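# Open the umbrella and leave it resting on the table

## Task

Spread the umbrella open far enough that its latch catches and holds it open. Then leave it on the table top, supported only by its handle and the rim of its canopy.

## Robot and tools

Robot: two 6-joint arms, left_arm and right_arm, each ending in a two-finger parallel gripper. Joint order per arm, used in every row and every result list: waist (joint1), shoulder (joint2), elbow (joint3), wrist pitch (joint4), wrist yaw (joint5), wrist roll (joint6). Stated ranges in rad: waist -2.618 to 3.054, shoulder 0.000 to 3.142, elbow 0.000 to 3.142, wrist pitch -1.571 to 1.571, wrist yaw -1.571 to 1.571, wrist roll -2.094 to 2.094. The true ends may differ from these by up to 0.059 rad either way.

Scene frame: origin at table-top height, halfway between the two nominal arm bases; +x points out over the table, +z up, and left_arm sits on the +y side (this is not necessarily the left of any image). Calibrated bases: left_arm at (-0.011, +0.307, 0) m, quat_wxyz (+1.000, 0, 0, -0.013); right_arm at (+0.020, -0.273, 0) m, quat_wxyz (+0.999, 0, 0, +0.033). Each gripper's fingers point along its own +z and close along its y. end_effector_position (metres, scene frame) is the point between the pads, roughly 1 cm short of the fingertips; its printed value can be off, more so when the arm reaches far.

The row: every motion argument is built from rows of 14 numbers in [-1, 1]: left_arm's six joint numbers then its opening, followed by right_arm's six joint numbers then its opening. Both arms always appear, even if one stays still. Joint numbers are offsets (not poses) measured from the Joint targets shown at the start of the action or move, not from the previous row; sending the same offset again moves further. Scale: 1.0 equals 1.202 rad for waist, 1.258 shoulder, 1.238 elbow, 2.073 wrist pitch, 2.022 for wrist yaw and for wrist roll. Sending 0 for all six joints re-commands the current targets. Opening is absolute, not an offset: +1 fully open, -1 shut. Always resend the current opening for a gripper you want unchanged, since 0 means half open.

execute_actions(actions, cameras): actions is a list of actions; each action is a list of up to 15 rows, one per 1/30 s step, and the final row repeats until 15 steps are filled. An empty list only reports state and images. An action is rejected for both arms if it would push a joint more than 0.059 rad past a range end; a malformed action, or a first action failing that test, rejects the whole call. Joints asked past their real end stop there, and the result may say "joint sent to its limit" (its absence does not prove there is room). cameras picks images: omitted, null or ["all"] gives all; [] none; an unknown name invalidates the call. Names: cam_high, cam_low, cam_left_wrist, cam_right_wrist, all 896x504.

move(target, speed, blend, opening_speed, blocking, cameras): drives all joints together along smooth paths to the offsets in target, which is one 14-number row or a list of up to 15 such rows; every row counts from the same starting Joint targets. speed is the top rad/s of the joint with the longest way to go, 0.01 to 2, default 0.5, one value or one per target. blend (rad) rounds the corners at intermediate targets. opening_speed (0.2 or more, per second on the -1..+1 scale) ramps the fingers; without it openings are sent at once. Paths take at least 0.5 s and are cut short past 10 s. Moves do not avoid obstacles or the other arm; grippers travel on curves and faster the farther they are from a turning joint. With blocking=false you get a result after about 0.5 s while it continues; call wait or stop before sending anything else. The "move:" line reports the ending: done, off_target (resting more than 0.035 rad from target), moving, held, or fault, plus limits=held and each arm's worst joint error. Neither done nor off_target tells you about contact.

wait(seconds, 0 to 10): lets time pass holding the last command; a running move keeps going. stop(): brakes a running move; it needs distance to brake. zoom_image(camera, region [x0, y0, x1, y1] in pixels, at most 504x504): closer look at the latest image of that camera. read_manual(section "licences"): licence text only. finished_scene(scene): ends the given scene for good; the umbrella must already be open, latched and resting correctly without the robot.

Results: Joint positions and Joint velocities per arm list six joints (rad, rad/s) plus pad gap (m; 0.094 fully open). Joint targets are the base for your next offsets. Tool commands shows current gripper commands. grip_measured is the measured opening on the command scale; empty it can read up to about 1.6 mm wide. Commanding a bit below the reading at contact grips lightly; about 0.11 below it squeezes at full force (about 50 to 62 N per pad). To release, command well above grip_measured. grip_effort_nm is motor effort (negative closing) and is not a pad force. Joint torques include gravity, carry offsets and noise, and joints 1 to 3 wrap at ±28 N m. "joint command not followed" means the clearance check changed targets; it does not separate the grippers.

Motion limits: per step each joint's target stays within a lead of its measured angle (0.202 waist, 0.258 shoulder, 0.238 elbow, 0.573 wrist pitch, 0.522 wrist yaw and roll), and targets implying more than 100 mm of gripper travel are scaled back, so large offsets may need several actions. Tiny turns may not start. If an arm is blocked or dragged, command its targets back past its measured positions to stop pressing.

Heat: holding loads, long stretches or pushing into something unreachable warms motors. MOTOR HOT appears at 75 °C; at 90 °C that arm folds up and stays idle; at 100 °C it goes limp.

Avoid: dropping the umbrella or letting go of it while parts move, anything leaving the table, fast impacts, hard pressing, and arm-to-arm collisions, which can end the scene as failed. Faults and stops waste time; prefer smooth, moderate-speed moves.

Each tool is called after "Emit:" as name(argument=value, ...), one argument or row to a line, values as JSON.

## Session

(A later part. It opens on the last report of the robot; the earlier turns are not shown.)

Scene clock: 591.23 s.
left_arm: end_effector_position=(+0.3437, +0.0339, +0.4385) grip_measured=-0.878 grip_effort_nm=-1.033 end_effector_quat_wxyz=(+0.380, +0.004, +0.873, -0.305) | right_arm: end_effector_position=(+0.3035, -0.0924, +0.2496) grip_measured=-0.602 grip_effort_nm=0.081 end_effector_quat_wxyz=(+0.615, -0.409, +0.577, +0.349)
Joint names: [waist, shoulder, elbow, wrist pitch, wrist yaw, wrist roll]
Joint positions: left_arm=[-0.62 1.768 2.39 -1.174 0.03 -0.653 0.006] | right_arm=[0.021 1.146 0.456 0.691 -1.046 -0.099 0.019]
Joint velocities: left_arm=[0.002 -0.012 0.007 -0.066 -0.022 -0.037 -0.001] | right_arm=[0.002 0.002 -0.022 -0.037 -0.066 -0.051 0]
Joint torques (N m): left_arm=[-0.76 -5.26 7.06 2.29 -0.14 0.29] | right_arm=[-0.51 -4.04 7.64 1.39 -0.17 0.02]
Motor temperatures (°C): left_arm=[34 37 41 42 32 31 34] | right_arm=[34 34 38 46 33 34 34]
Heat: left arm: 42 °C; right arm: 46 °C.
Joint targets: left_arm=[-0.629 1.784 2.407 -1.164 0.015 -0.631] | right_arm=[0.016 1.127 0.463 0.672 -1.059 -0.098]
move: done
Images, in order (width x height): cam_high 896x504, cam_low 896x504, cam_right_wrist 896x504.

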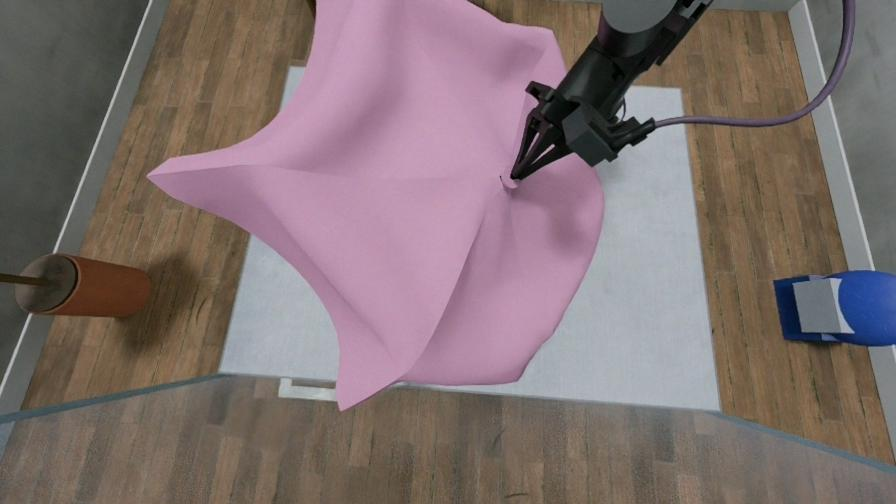

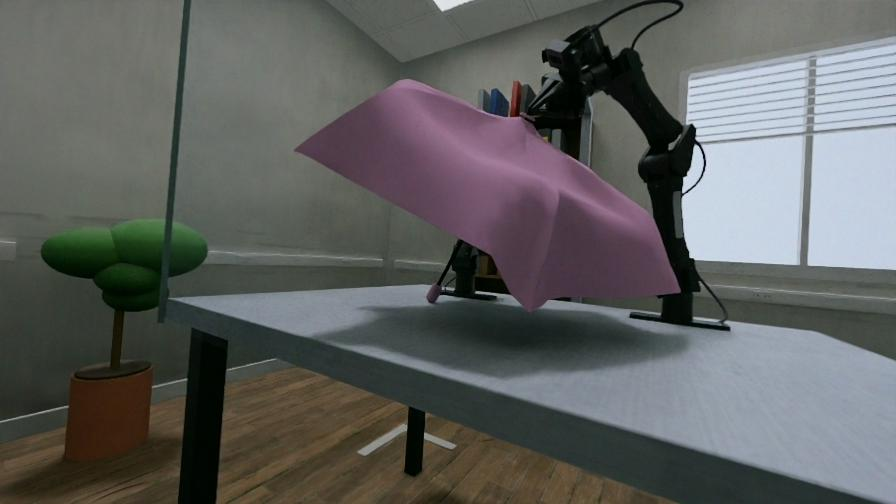

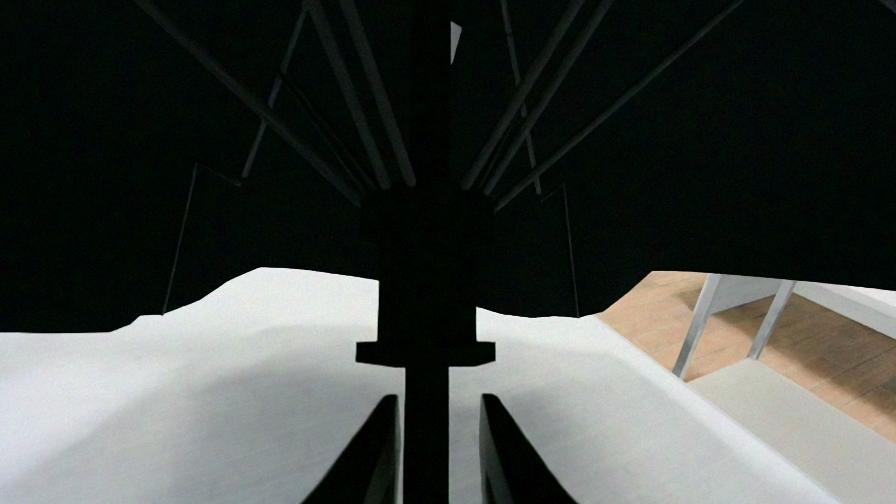

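Emit:
move(
  target=[-0.015,0.0104,-0.0115,-0.0365,0.0223,0,-0.93,0.0853,-0.0278,0.1163,-0.0002,0.0549,-0.001,-0.72],
  speed=0.08,
  cameras=["cam_right_wrist", "cam_low"],
)

Emit:
zoom_image(
  camera="cam_right_wrist",
  region=[340, 200, 560, 504],
)

Scene clock: 610.83 s.
left_arm: end_effector_position=(+0.3456, +0.0353, +0.4429) grip_measured=-0.878 grip_effort_nm=-1.028 end_effector_quat_wxyz=(+0.391, +0.003, +0.869, -0.302) | right_arm: end_effector_position=(+0.3020, -0.0720, +0.2722) grip_measured=-0.718 grip_effort_nm=-0.125 end_effector_quat_wxyz=(+0.613, -0.416, +0.569, +0.355)
Joint names: [waist, shoulder, elbow, wrist pitch, wrist yaw, wrist roll]
Joint positions: left_arm=[-0.622 1.768 2.398 -1.167 0.012 -0.647 0.006] | right_arm=[0.107 1.124 0.536 0.597 -0.983 -0.099 0.013]
Joint velocities: left_arm=[-0.002 -0.002 -0.012 -0.007 -0.037 0.037 0] | right_arm=[0.012 0.022 0.002 -0.037 -0.095 -0.066 0.001]
Joint torques (N m): left_arm=[-2.1 -4.27 5.24 1.46 0.47 0.22] | right_arm=[1.14 -5.22 13.67 2.31 0.38 0]
Motor temperatures (°C): left_arm=[34 37 41 45 32 31 34] | right_arm=[34 34 37 44 33 34 34]
Heat: left arm: 45 °C; right arm: 44 °C.
Joint targets: left_arm=[-0.647 1.798 2.393 -1.240 0.061 -0.631] | right_arm=[0.119 1.092 0.607 0.672 -0.948 -0.100]
move: off_target (left_arm, right_arm); left_arm: the wrist pitch is farthest, 0.073 rad from its target; right_arm: the wrist pitch is farthest, 0.075 rad from its target
Images, in order (width x height): cam_low 896x504, cam_right_wrist 896x504.

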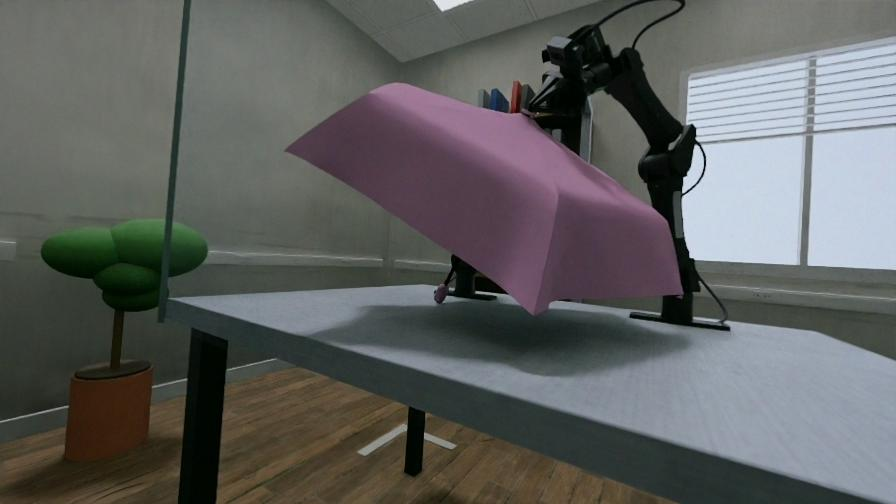

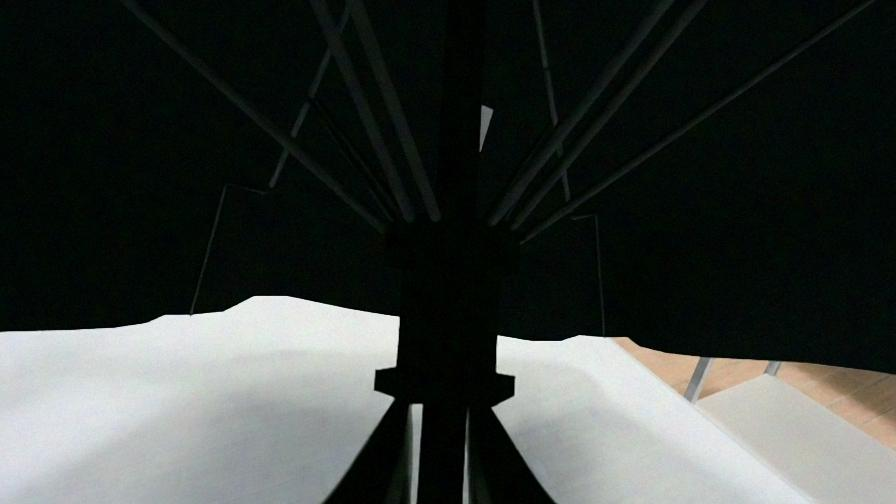

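Scaled by 1.658 from the camera's 896x504 image, which has a finer 1280x720 frame.

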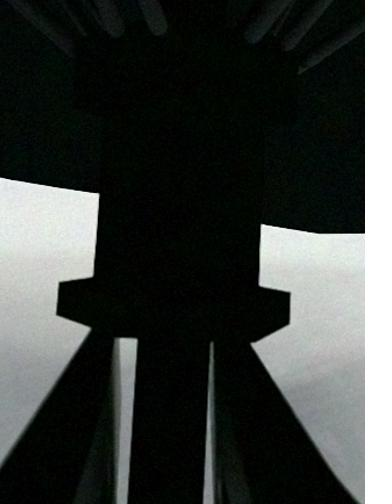

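Emit:
move(
  target=[-0.0133,0.0092,-0.01,-0.0322,0.0198,0,-0.93,0.0598,0.0002,0.1019,-0.0248,0.035,0,-0.72],
  speed=0.08,
  cameras=["cam_right_wrist", "cam_low"],
)

Emit:
zoom_image(
  camera="cam_right_wrist",
  region=[340, 200, 560, 504],
)

Scene clock: 624.40 s.
left_arm: end_effector_position=(+0.3495, +0.0373, +0.4507) grip_measured=-0.878 grip_effort_nm=-1.033 end_effector_quat_wxyz=(+0.408, +0.001, +0.862, -0.300) | right_arm: end_effector_position=(+0.3032, -0.0544, +0.2913) grip_measured=-0.718 grip_effort_nm=-0.125 end_effector_quat_wxyz=(+0.601, -0.418, +0.575, +0.365)
Joint names: [waist, shoulder, elbow, wrist pitch, wrist yaw, wrist roll]
Joint positions: left_arm=[-0.622 1.768 2.407 -1.147 -0.011 -0.639 0.006] | right_arm=[0.177 1.124 0.636 0.469 -0.93 -0.099 0.013]
Joint velocities: left_arm=[0.002 -0.022 -0.002 0.154 -0.066 -0.066 0] | right_arm=[0.002 0.002 -0.012 -0.066 -0.007 0.022 0]
Joint torques (N m): left_arm=[-3.49 -3.43 3.59 0.6 1.08 0.14] | right_arm=[1.26 -5.3 16.29 3.05 0.56 0]
Motor temperatures (°C): left_arm=[34 37 40 43 32 31 34] | right_arm=[34 34 40 46 33 34 34]
Heat: left arm: 43 °C; right arm: 46 °C.
Joint targets: left_arm=[-0.663 1.809 2.381 -1.307 0.101 -0.631] | right_arm=[0.190 1.092 0.733 0.620 -0.877 -0.100]
move: off_target (left_arm, right_arm); left_arm: the wrist pitch is farthest, 0.160 rad from its target; right_arm: the wrist pitch is farthest, 0.151 rad from its target
Images, in order (width x height): cam_low 896x504, cam_right_wrist 896x504.

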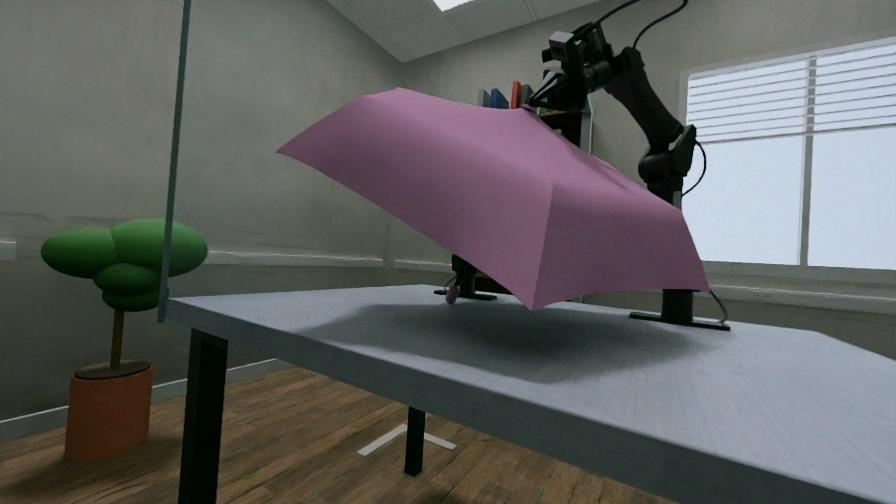

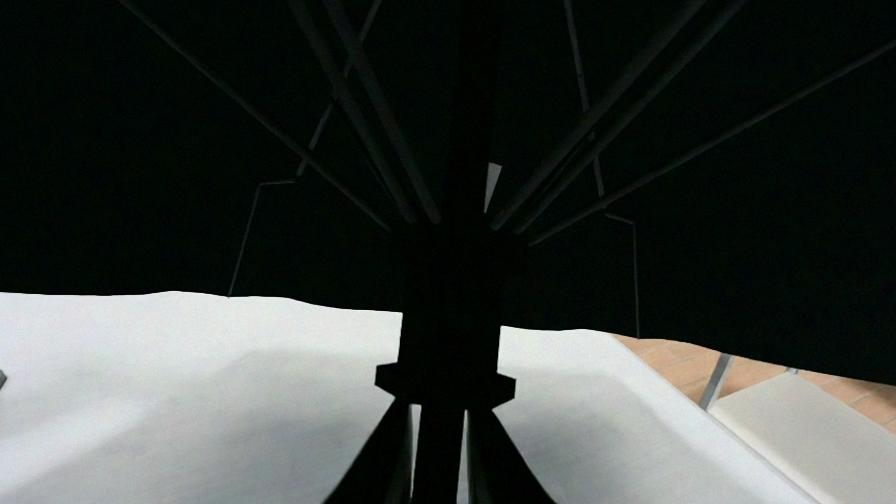

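Scaled by 1.658 from the camera's 896x504 image, which has a finer 1280x720 frame.

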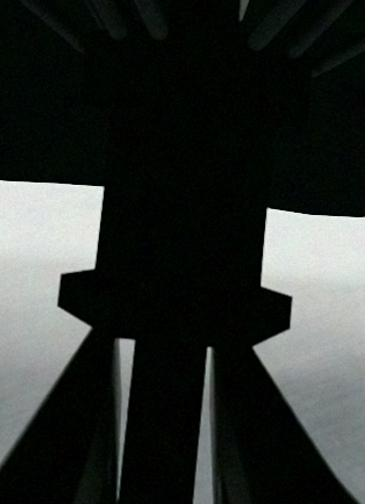

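Emit:
move(
  target=[-0.006,0.0042,-0.0045,-0.015,0.012,0,-0.93,0.032,0.0183,0.0663,-0.0080,0.026,0,-0.72],
  speed=0.06,
  cameras=["cam_right_wrist", "cam_low"],
)

Emit:
zoom_image(
  camera="cam_right_wrist",
  region=[340, 200, 560, 504],
)

Scene clock: 642.97 s.
left_arm: end_effector_position=(+0.3526, +0.0374, +0.4570) grip_measured=-0.878 grip_effort_nm=-1.043 end_effector_quat_wxyz=(+0.421, +0.001, +0.855, -0.302) | right_arm: end_effector_position=(+0.3063, -0.0455, +0.3032) grip_measured=-0.718 grip_effort_nm=-0.115 end_effector_quat_wxyz=(+0.597, -0.414, +0.583, +0.364)
Joint names: [waist, shoulder, elbow, wrist pitch, wrist yaw, wrist roll]
Joint positions: left_arm=[-0.622 1.768 2.41 -1.123 -0.021 -0.631 0.006] | right_arm=[0.217 1.128 0.7 0.392 -0.882 -0.099 0.013]
Joint velocities: left_arm=[-0.007 0.002 -0.002 0.051 -0.066 -0.095 0] | right_arm=[-0.022 0.012 -0.002 0.051 -0.022 0.051 0]
Joint torques (N m): left_arm=[-4.11 -3.06 2.92 0.08 1.41 0.05] | right_arm=[1.21 -3.97 18.02 3.65 0.61 0]
Motor temperatures (°C): left_arm=[34 36 40 40 33 31 34] | right_arm=[34 34 40 52 33 34 34]
Heat: left arm: 40 °C; right arm: 52 °C.
Joint targets: left_arm=[-0.670 1.815 2.375 -1.338 0.125 -0.631] | right_arm=[0.229 1.115 0.815 0.604 -0.825 -0.100]
move: off_target (left_arm, right_arm); left_arm: the wrist pitch is farthest, 0.215 rad from its target; right_arm: the wrist pitch is farthest, 0.211 rad from its target
Images, in order (width x height): cam_low 896x504, cam_right_wrist 896x504.

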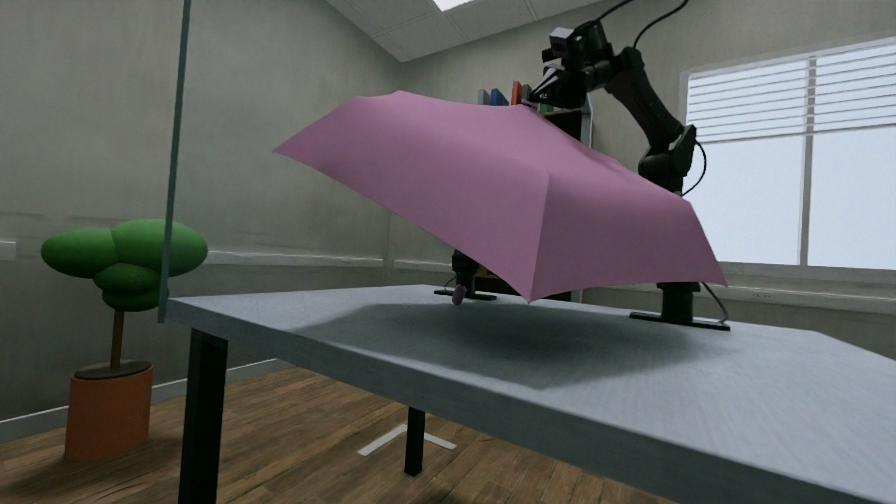

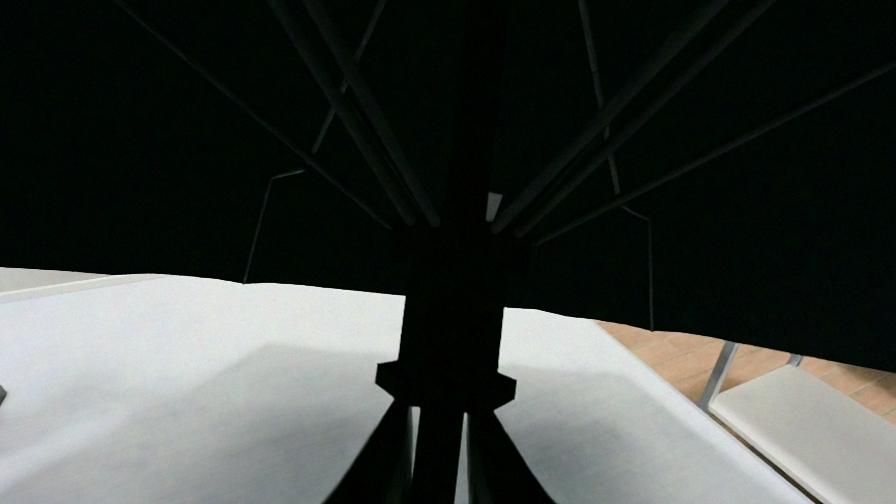

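Scaled by 1.658 from the camera's 896x504 image, which has a finer 1280x720 frame.

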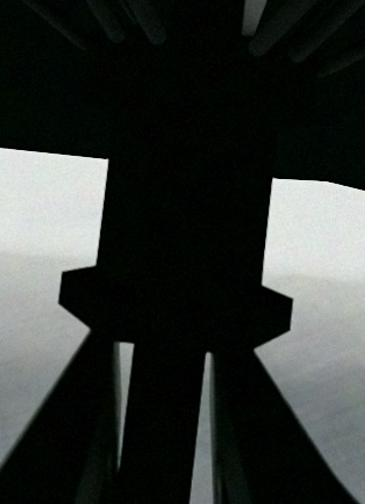

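Emit:
move(
  target=[-0.010,0.0069,-0.0075,-0.024,0.0148,0,-0.93,0.0307,0.0183,0.0663,-0.0050,0.0224,0,-0.72],
  speed=0.08,
  cameras=["cam_right_wrist", "cam_low"],
)

Emit:
zoom_image(
  camera="cam_right_wrist",
  region=[340, 150, 560, 454],
)

Scene clock: 650.00 s.
left_arm: end_effector_position=(+0.3577, +0.0417, +0.4604) grip_measured=-0.878 grip_effort_nm=-1.038 end_effector_quat_wxyz=(+0.436, -0.007, +0.851, -0.292) | right_arm: end_effector_position=(+0.3107, -0.0367, +0.3074) grip_measured=-0.718 grip_effort_nm=-0.120 end_effector_quat_wxyz=(+0.585, -0.412, +0.595, +0.366)
Joint names: [waist, shoulder, elbow, wrist pitch, wrist yaw, wrist roll]
Joint positions: left_arm=[-0.622 1.768 2.41 -1.108 -0.058 -0.629 0.006] | right_arm=[0.249 1.151 0.756 0.324 -0.848 -0.099 0.013]
Joint velocities: left_arm=[0.007 -0.002 -0.007 0.007 -0.066 0.066 0] | right_arm=[0.002 0.002 -0.022 -0.022 -0.081 -0.007 0.001]
Joint torques (N m): left_arm=[-4.4 -3.02 2.69 -0.17 1.74 0.02] | right_arm=[1.42 -3.92 18.33 3.81 0.57 0]
Motor temperatures (°C): left_arm=[34 36 39 40 34 31 34] | right_arm=[34 34 41 57 33 34 34]
Heat: left arm: 40 °C; right arm: 57 °C.
Joint targets: left_arm=[-0.673 1.816 2.372 -1.347 0.124 -0.631] | right_arm=[0.263 1.141 0.874 0.549 -0.791 -0.100]
move: off_target (left_arm, right_arm); left_arm: the wrist pitch is farthest, 0.279 rad from its target; right_arm: the wrist pitch is farthest, 0.270 rad from its target
Images, in order (width x height): cam_low 896x504, cam_right_wrist 896x504.

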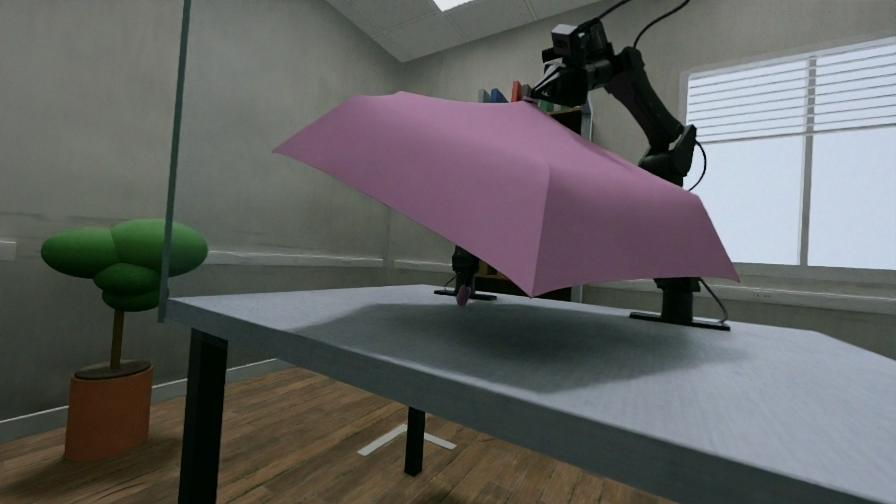

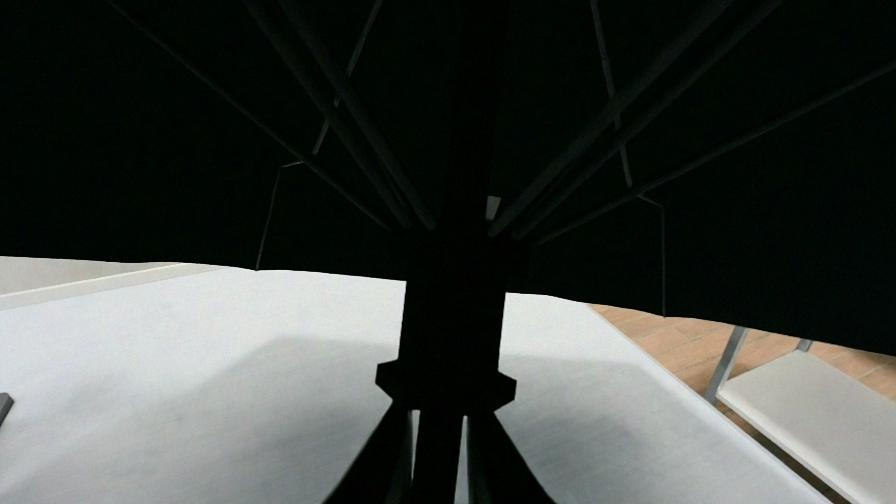

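Scaled by 1.658 from the camera's 896x504 image, which has a finer 1280x720 frame.

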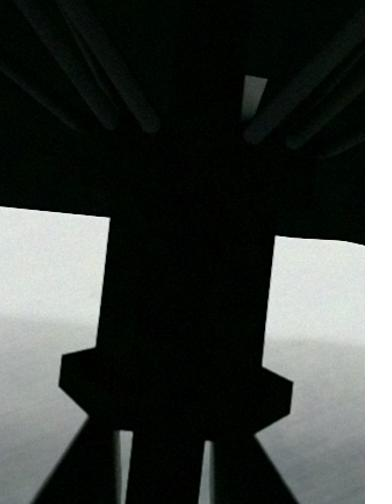

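Emit:
move(
  target=[0.0383,-0.0254,0.0024,0.0806,-0.0406,-0.0119,-0.93,-0.124,-0.035,-0.2439,-0.0048,-0.0841,0,-0.6],
  speed=0.12,
  opening_speed=0.3,
  cameras=["cam_right_wrist", "cam_low"],
)

Emit:
zoom_image(
  camera="cam_right_wrist",
  region=[340, 150, 560, 454],
)

Scene clock: 685.43 s.
left_arm: end_effector_position=(+0.3476, +0.0320, +0.4478) grip_measured=-0.878 grip_effort_nm=-1.033 end_effector_quat_wxyz=(+0.396, +0.001, +0.863, -0.313) | right_arm: end_effector_position=(+0.3081, -0.0705, +0.2776) grip_measured=-0.602 grip_effort_nm=0.081 end_effector_quat_wxyz=(+0.603, -0.406, +0.588, +0.355)
Joint names: [waist, shoulder, elbow, wrist pitch, wrist yaw, wrist roll]
Joint positions: left_arm=[-0.622 1.768 2.395 -1.139 0.02 -0.657 0.006] | right_arm=[0.119 1.12 0.587 0.5 -0.951 -0.099 0.019]
Joint velocities: left_arm=[0.012 -0.007 0.007 -0.007 -0.007 0.022 0] | right_arm=[0.032 -0.007 0.002 -0.081 0.007 -0.037 0]
Joint torques (N m): left_arm=[-0.4 -5.33 4.08 1.81 0.21 0.07] | right_arm=[-0.5 -4.53 6.12 2 -0.15 0]
Motor temperatures (°C): left_arm=[35 36 39 39 36 31 35] | right_arm=[34 34 44 73 33 34 34]
Heat: left arm: 39 °C; right arm: 73 °C. Fold the right arm in close to its base, or ease its load, before you think long.
Joint targets: left_arm=[-0.627 1.784 2.375 -1.180 0.042 -0.655] | right_arm=[0.114 1.097 0.572 0.539 -0.961 -0.100]
MOTOR HOT: the wrist pitch of the right arm reports 73 °C; the controller's stop level is 90 °C. To cool a motor, set the load down, stop pushing, or move to a pose that needs little force.
move: off_target (left_arm, right_arm); left_arm: the wrist pitch is farthest, 0.041 rad from its target; right_arm: the wrist pitch is farthest, 0.039 rad from its target
Images, in order (width x height): cam_low 896x504, cam_right_wrist 896x504.

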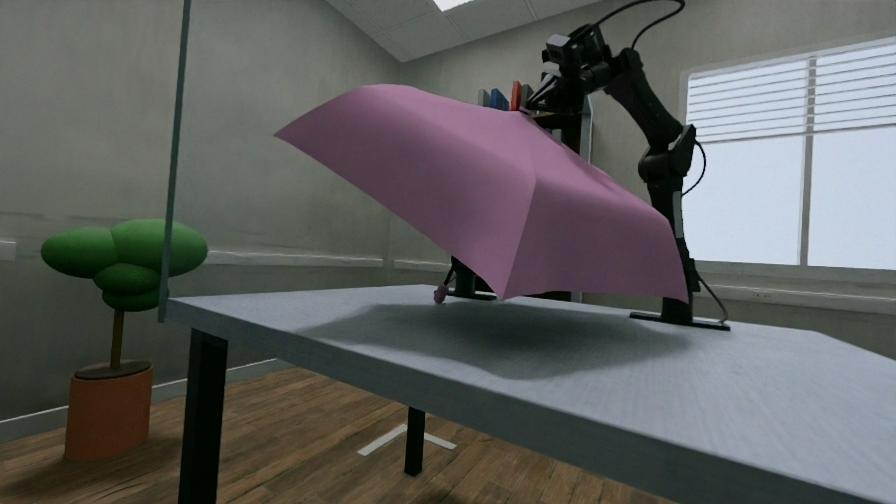

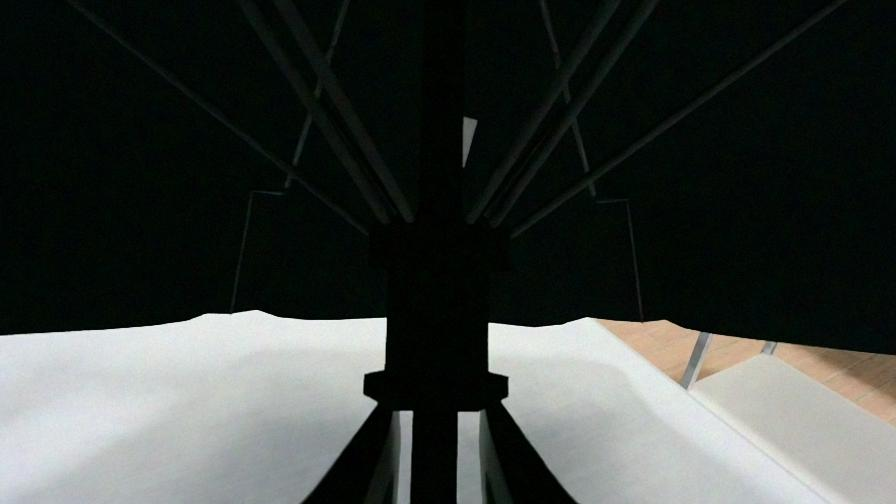

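Scaled by 1.658 from the camera's 896x504 image, which has a finer 1280x720 frame.

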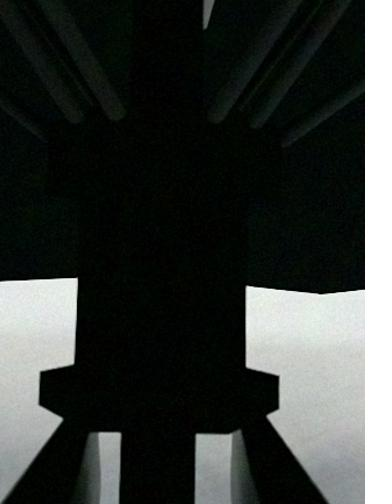

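Emit:
execute_actions(
  actions=[],
)

Scene clock: 704.83 s.
left_arm: end_effector_position=(+0.3476, +0.0320, +0.4478) grip_measured=-0.878 grip_effort_nm=-1.038 end_effector_quat_wxyz=(+0.396, +0.001, +0.863, -0.313) | right_arm: end_effector_position=(+0.3081, -0.0705, +0.2775) grip_measured=-0.602 grip_effort_nm=0.076 end_effector_quat_wxyz=(+0.603, -0.406, +0.588, +0.355)
Joint names: [waist, shoulder, elbow, wrist pitch, wrist yaw, wrist roll]
Joint positions: left_arm=[-0.622 1.768 2.395 -1.139 0.02 -0.657 0.006] | right_arm=[0.119 1.12 0.586 0.5 -0.951 -0.099 0.019]
Joint velocities: left_arm=[0.002 -0.012 0.007 -0.007 -0.022 -0.022 -0.001] | right_arm=[-0.002 -0.017 -0.002 -0.022 -0.095 -0.037 0.001]
Joint torques (N m): left_arm=[-0.42 -5.31 4.08 1.8 0.21 0.07] | right_arm=[-0.51 -4.55 6.12 1.99 -0.14 0.01]
Motor temperatures (°C): left_arm=[34 37 39 40 34 31 35] | right_arm=[34 34 40 62 33 34 34]
Heat: left arm: 40 °C; right arm: 62 °C.
Joint targets: left_arm=[-0.627 1.784 2.375 -1.180 0.042 -0.655] | right_arm=[0.114 1.097 0.572 0.539 -0.961 -0.100]
Tool commands: left_gripper/opening=-0.93 right_gripper/opening=-0.6
MOTOR HOT: cleared for the motors of the right arm.

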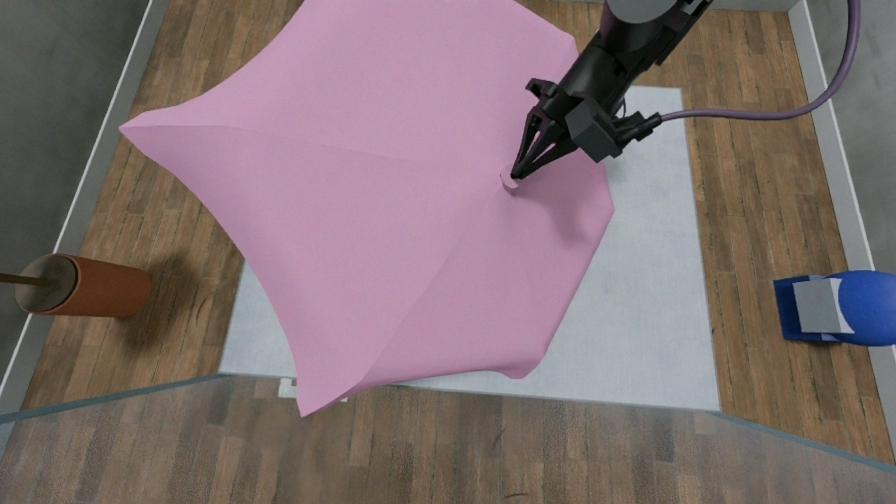

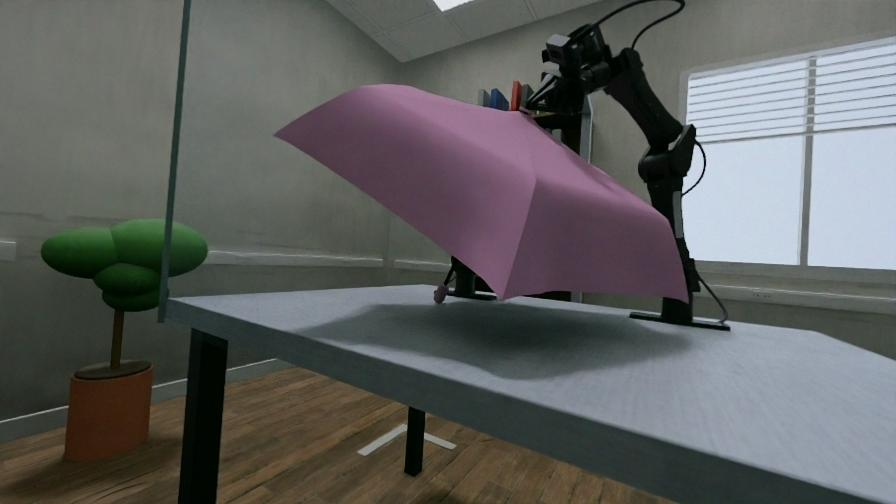

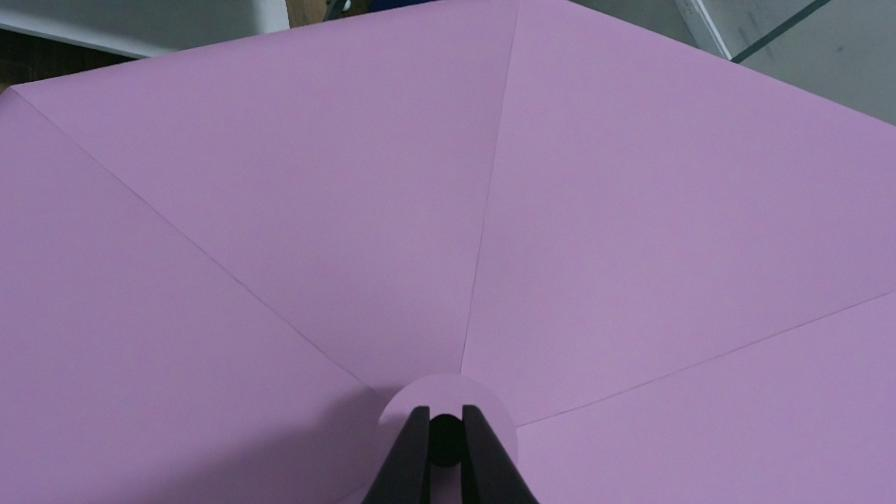

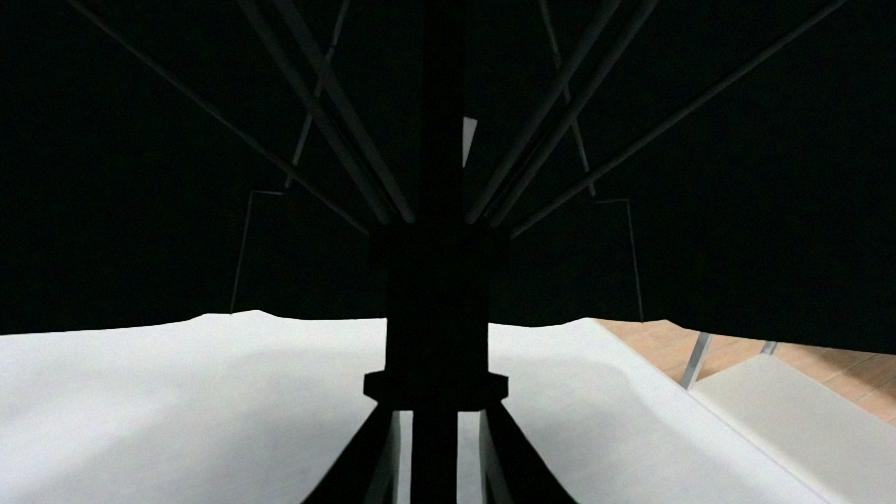

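Emit:
move(
  target=[
    [-0.0142,-0.0708,-0.1123,0.0536,-0.0282,-0.0275,-0.93,-0.0474,0.1228,-0.0755,0.1993,-0.0739,0.0994,-0.55],
    [-0.0283,-0.1415,-0.2246,0.1071,-0.0564,-0.0549,-0.93,-0.1115,0.2456,-0.151,0.3985,-0.1182,0.1988,-0.55],
  ],
  speed=0.35,
  blend=0.08,
)

Scene clock: 827.90 s.
left_arm: end_effector_position=(+0.3421, +0.0374, +0.4291) grip_measured=-0.878 grip_effort_nm=-1.043 end_effector_quat_wxyz=(+0.400, -0.054, +0.858, -0.317) | right_arm: end_effector_position=(+0.2969, -0.0918, +0.2537) grip_measured=-0.552 grip_effort_nm=0.081 end_effector_quat_wxyz=(+0.615, -0.402, +0.523, +0.431)
Joint names: [waist, shoulder, elbow, wrist pitch, wrist yaw, wrist roll]
Joint positions: left_arm=[-0.653 1.633 2.111 -0.979 -0.062 -0.767 0.006] | right_arm=[-0.014 1.396 0.402 1.353 -1.193 0.291 0.021]
Joint velocities: left_arm=[0.002 -0.007 -0.022 -0.022 0.037 0.022 0] | right_arm=[-0.012 -0.017 0.022 0.037 0.037 -0.022 -0.001]
Joint torques (N m): left_arm=[-0.72 -7.91 5.19 2.44 -0.13 0.07] | right_arm=[-0.54 -2.8 4.41 1.44 0.11 0.12]
Motor temperatures (°C): left_arm=[34 37 39 42 33 31 35] | right_arm=[34 34 38 54 33 34 34]
Heat: left arm: 42 °C; right arm: 54 °C.
Joint targets: left_arm=[-0.661 1.605 2.097 -0.958 -0.072 -0.766] | right_arm=[-0.020 1.406 0.385 1.365 -1.200 0.302]
move: done

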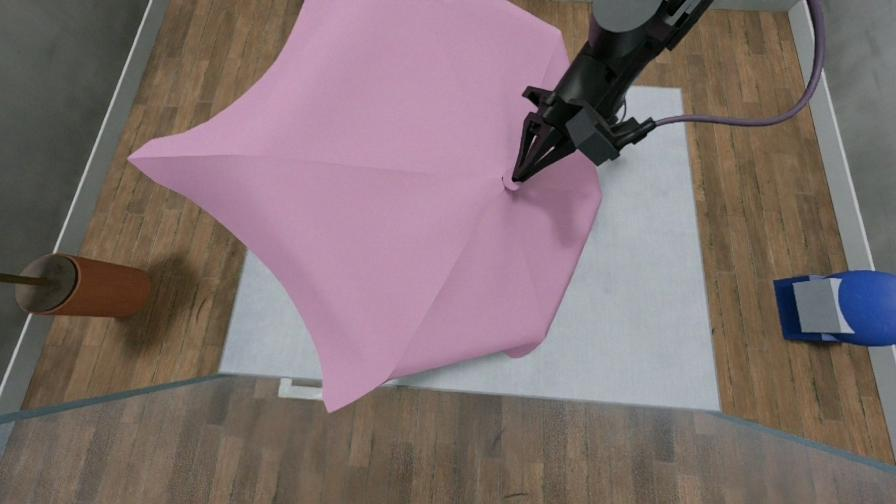

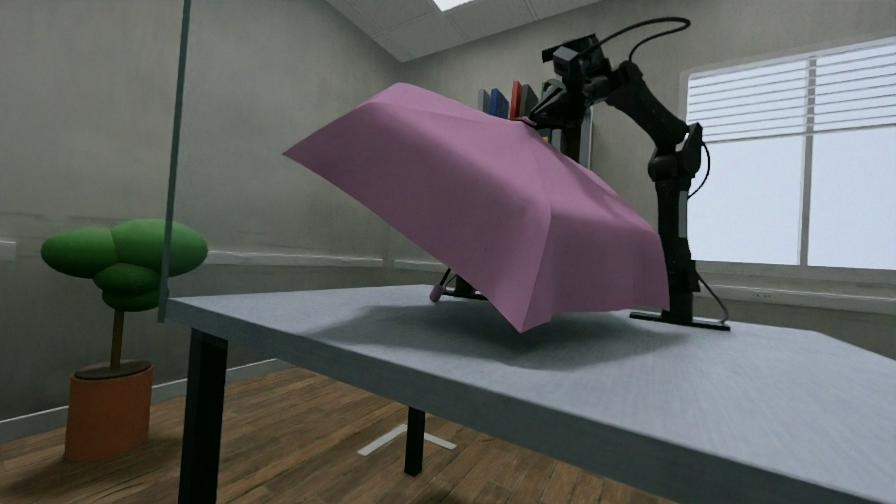

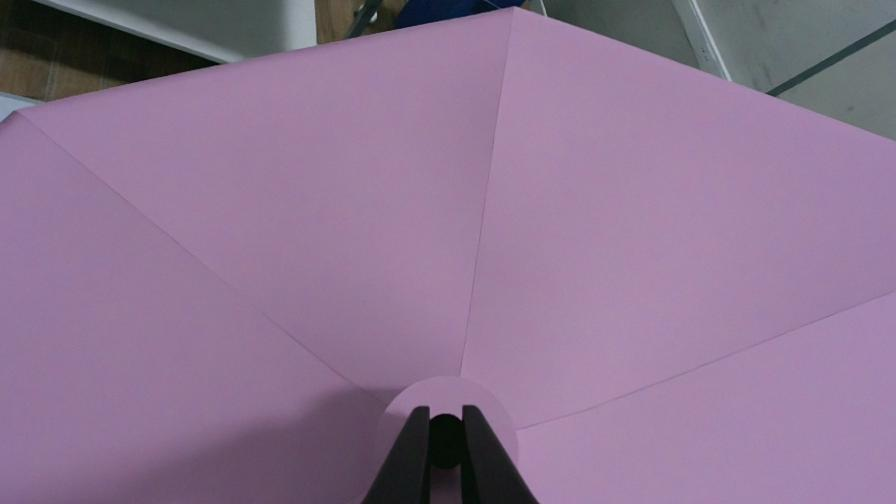

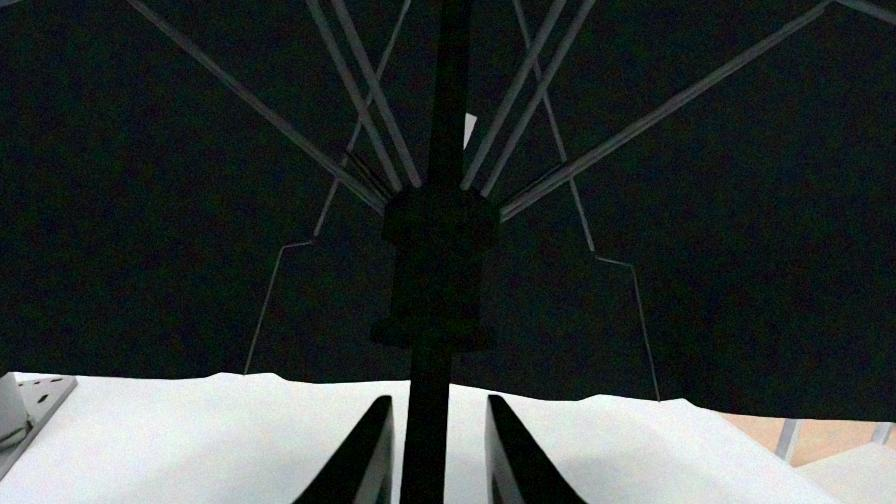

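Emit:
move(
  target=[0,0,0,0,0,0,-0.93,0.0549,-0.0306,0.0456,-0.0497,0.0336,-0.0326,-0.6],
  speed=0.2,
  cameras=["cam_right_wrist"],
)

Scene clock: 910.53 s.
left_arm: end_effector_position=(+0.3421, +0.0374, +0.4291) grip_measured=-0.878 grip_effort_nm=-1.038 end_effector_quat_wxyz=(+0.400, -0.054, +0.858, -0.317) | right_arm: end_effector_position=(+0.2968, -0.0787, +0.2526) grip_measured=-0.598 grip_effort_nm=-0.139 end_effector_quat_wxyz=(+0.610, -0.403, +0.525, +0.435)
Joint names: [waist, shoulder, elbow, wrist pitch, wrist yaw, wrist roll]
Joint positions: left_arm=[-0.653 1.633 2.111 -0.979 -0.062 -0.768 0.006] | right_arm=[0.041 1.386 0.413 1.279 -1.149 0.247 0.019]
Joint velocities: left_arm=[-0.012 0.002 -0.002 0.022 -0.007 -0.066 0] | right_arm=[0.012 -0.022 0.007 0.095 0.051 -0.007 -0.001]
Joint torques (N m): left_arm=[-0.76 -7.92 5.2 2.45 -0.13 0.07] | right_arm=[0.51 -5.07 8.47 1.22 0.34 -0.09]
Motor temperatures (°C): left_arm=[34 37 40 48 32 31 35] | right_arm=[34 34 36 47 33 34 34]
Heat: left arm: 48 °C; right arm: 47 °C.
Joint targets: left_arm=[-0.661 1.605 2.097 -0.958 -0.072 -0.766] | right_arm=[0.046 1.367 0.442 1.262 -1.132 0.236]
move: done
Images, in order (width x height): cam_right_wrist 896x504.

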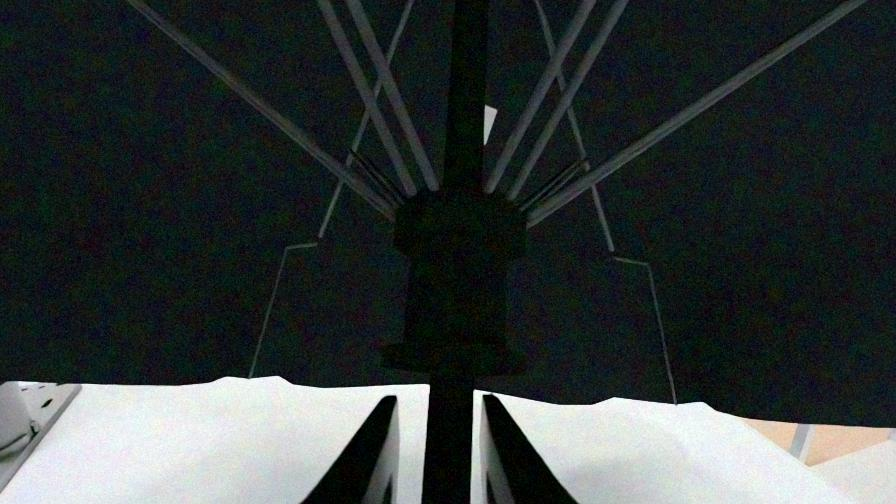

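Emit:
move(
  target=[0,0,0,0,0,0,-0.93,0,0,0,0,0,0,-0.95],
  opening_speed=0.3,
  cameras=["cam_right_wrist"],
)

Scene clock: 914.80 s.
left_arm: end_effector_position=(+0.3420, +0.0372, +0.4291) grip_measured=-0.878 grip_effort_nm=-1.038 end_effector_quat_wxyz=(+0.400, -0.055, +0.858, -0.318) | right_arm: end_effector_position=(+0.3000, -0.0797, +0.2525) grip_measured=-0.829 grip_effort_nm=-1.057 end_effector_quat_wxyz=(+0.611, -0.393, +0.532, +0.435)
Joint names: [waist, shoulder, elbow, wrist pitch, wrist yaw, wrist roll]
Joint positions: left_arm=[-0.653 1.633 2.111 -0.979 -0.063 -0.769 0.006] | right_arm=[0.041 1.386 0.413 1.272 -1.131 0.254 0.008]
Joint velocities: left_arm=[-0.002 -0.012 0.027 0.037 0.051 -0.066 0] | right_arm=[-0.007 -0.007 -0.007 0.051 -0.051 -0.051 0.001]
Joint torques (N m): left_arm=[-0.65 -7.91 5.2 2.45 -0.12 0.08] | right_arm=[0.43 -5.08 8.51 1.3 0.15 -0.17]
Motor temperatures (°C): left_arm=[34 37 40 48 32 31 35] | right_arm=[34 34 36 47 33 34 34]
Heat: left arm: 48 °C; right arm: 47 °C.
Joint targets: left_arm=[-0.661 1.605 2.097 -0.958 -0.072 -0.766] | right_arm=[0.046 1.367 0.442 1.262 -1.132 0.236]
move: done
Images, in order (width x height): cam_right_wrist 896x504.

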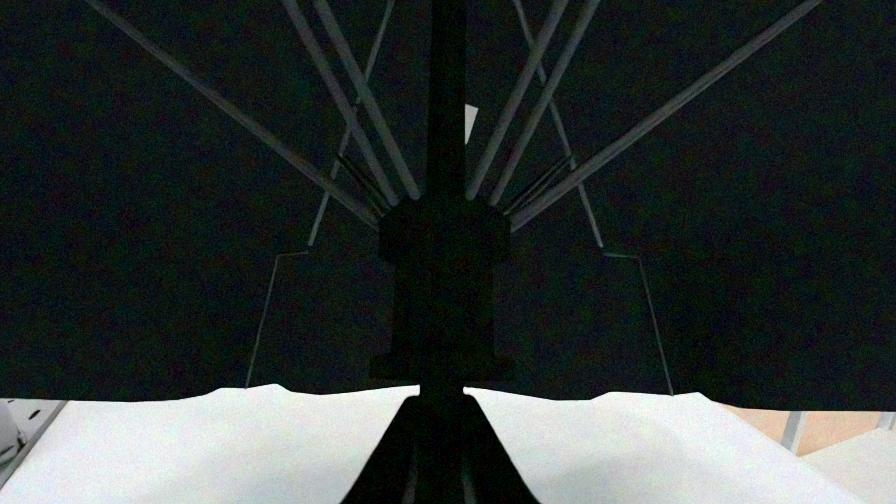

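Emit:
move(
  target=[0,0,0,0,0,0,-0.5,0,0,0,0,0,0,-0.95],
  opening_speed=0.3,
  cameras=["cam_left_wrist", "cam_right_wrist"],
)

Scene clock: 940.77 s.
left_arm: end_effector_position=(+0.3436, +0.0365, +0.4323) grip_measured=-0.501 grip_effort_nm=0.066 end_effector_quat_wxyz=(+0.405, -0.055, +0.854, -0.321) | right_arm: end_effector_position=(+0.3005, -0.0797, +0.2508) grip_measured=-0.831 grip_effort_nm=-1.057 end_effector_quat_wxyz=(+0.609, -0.392, +0.534, +0.435)
Joint names: [waist, shoulder, elbow, wrist pitch, wrist yaw, wrist roll]
Joint positions: left_arm=[-0.653 1.633 2.111 -0.964 -0.065 -0.769 0.023] | right_arm=[0.041 1.386 0.413 1.26 -1.131 0.249 0.008]
Joint velocities: left_arm=[0.007 -0.002 -0.007 -0.007 -0.022 0.007 0] | right_arm=[-0.027 0.007 0.007 0.066 -0.051 0.007 0.001]
Joint torques (N m): left_arm=[-0.65 -7.94 5.23 2.3 -0.1 0.08] | right_arm=[0.51 -5.07 8.51 1.41 0.15 -0.11]
Motor temperatures (°C): left_arm=[34 37 40 49 32 31 35] | right_arm=[34 34 37 46 33 34 35]
Heat: left arm: 49 °C; right arm: 46 °C.
Joint targets: left_arm=[-0.661 1.605 2.097 -0.958 -0.072 -0.766] | right_arm=[0.046 1.367 0.442 1.262 -1.132 0.236]
move: done
Images, in order (width x height): cam_left_wrist 896x504, cam_right_wrist 896x504.

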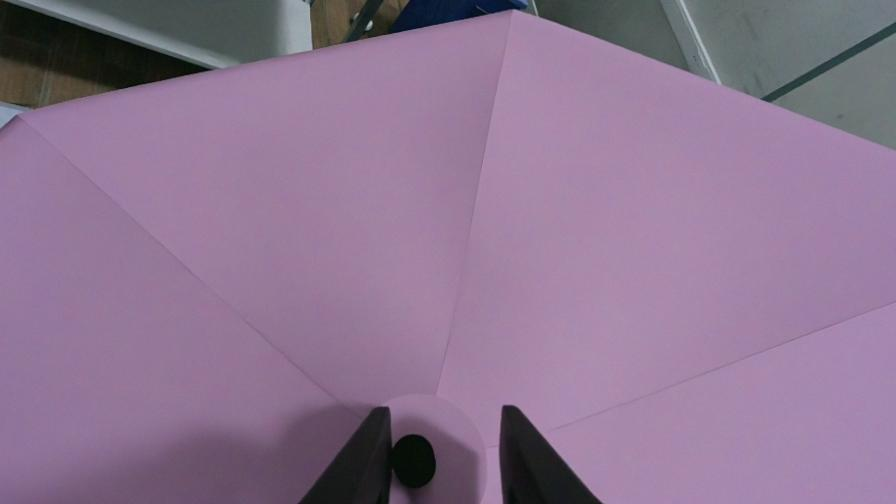

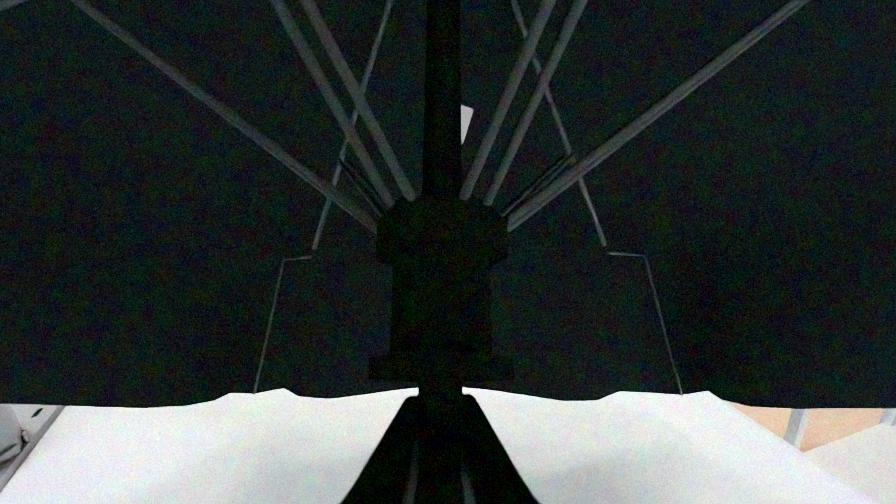

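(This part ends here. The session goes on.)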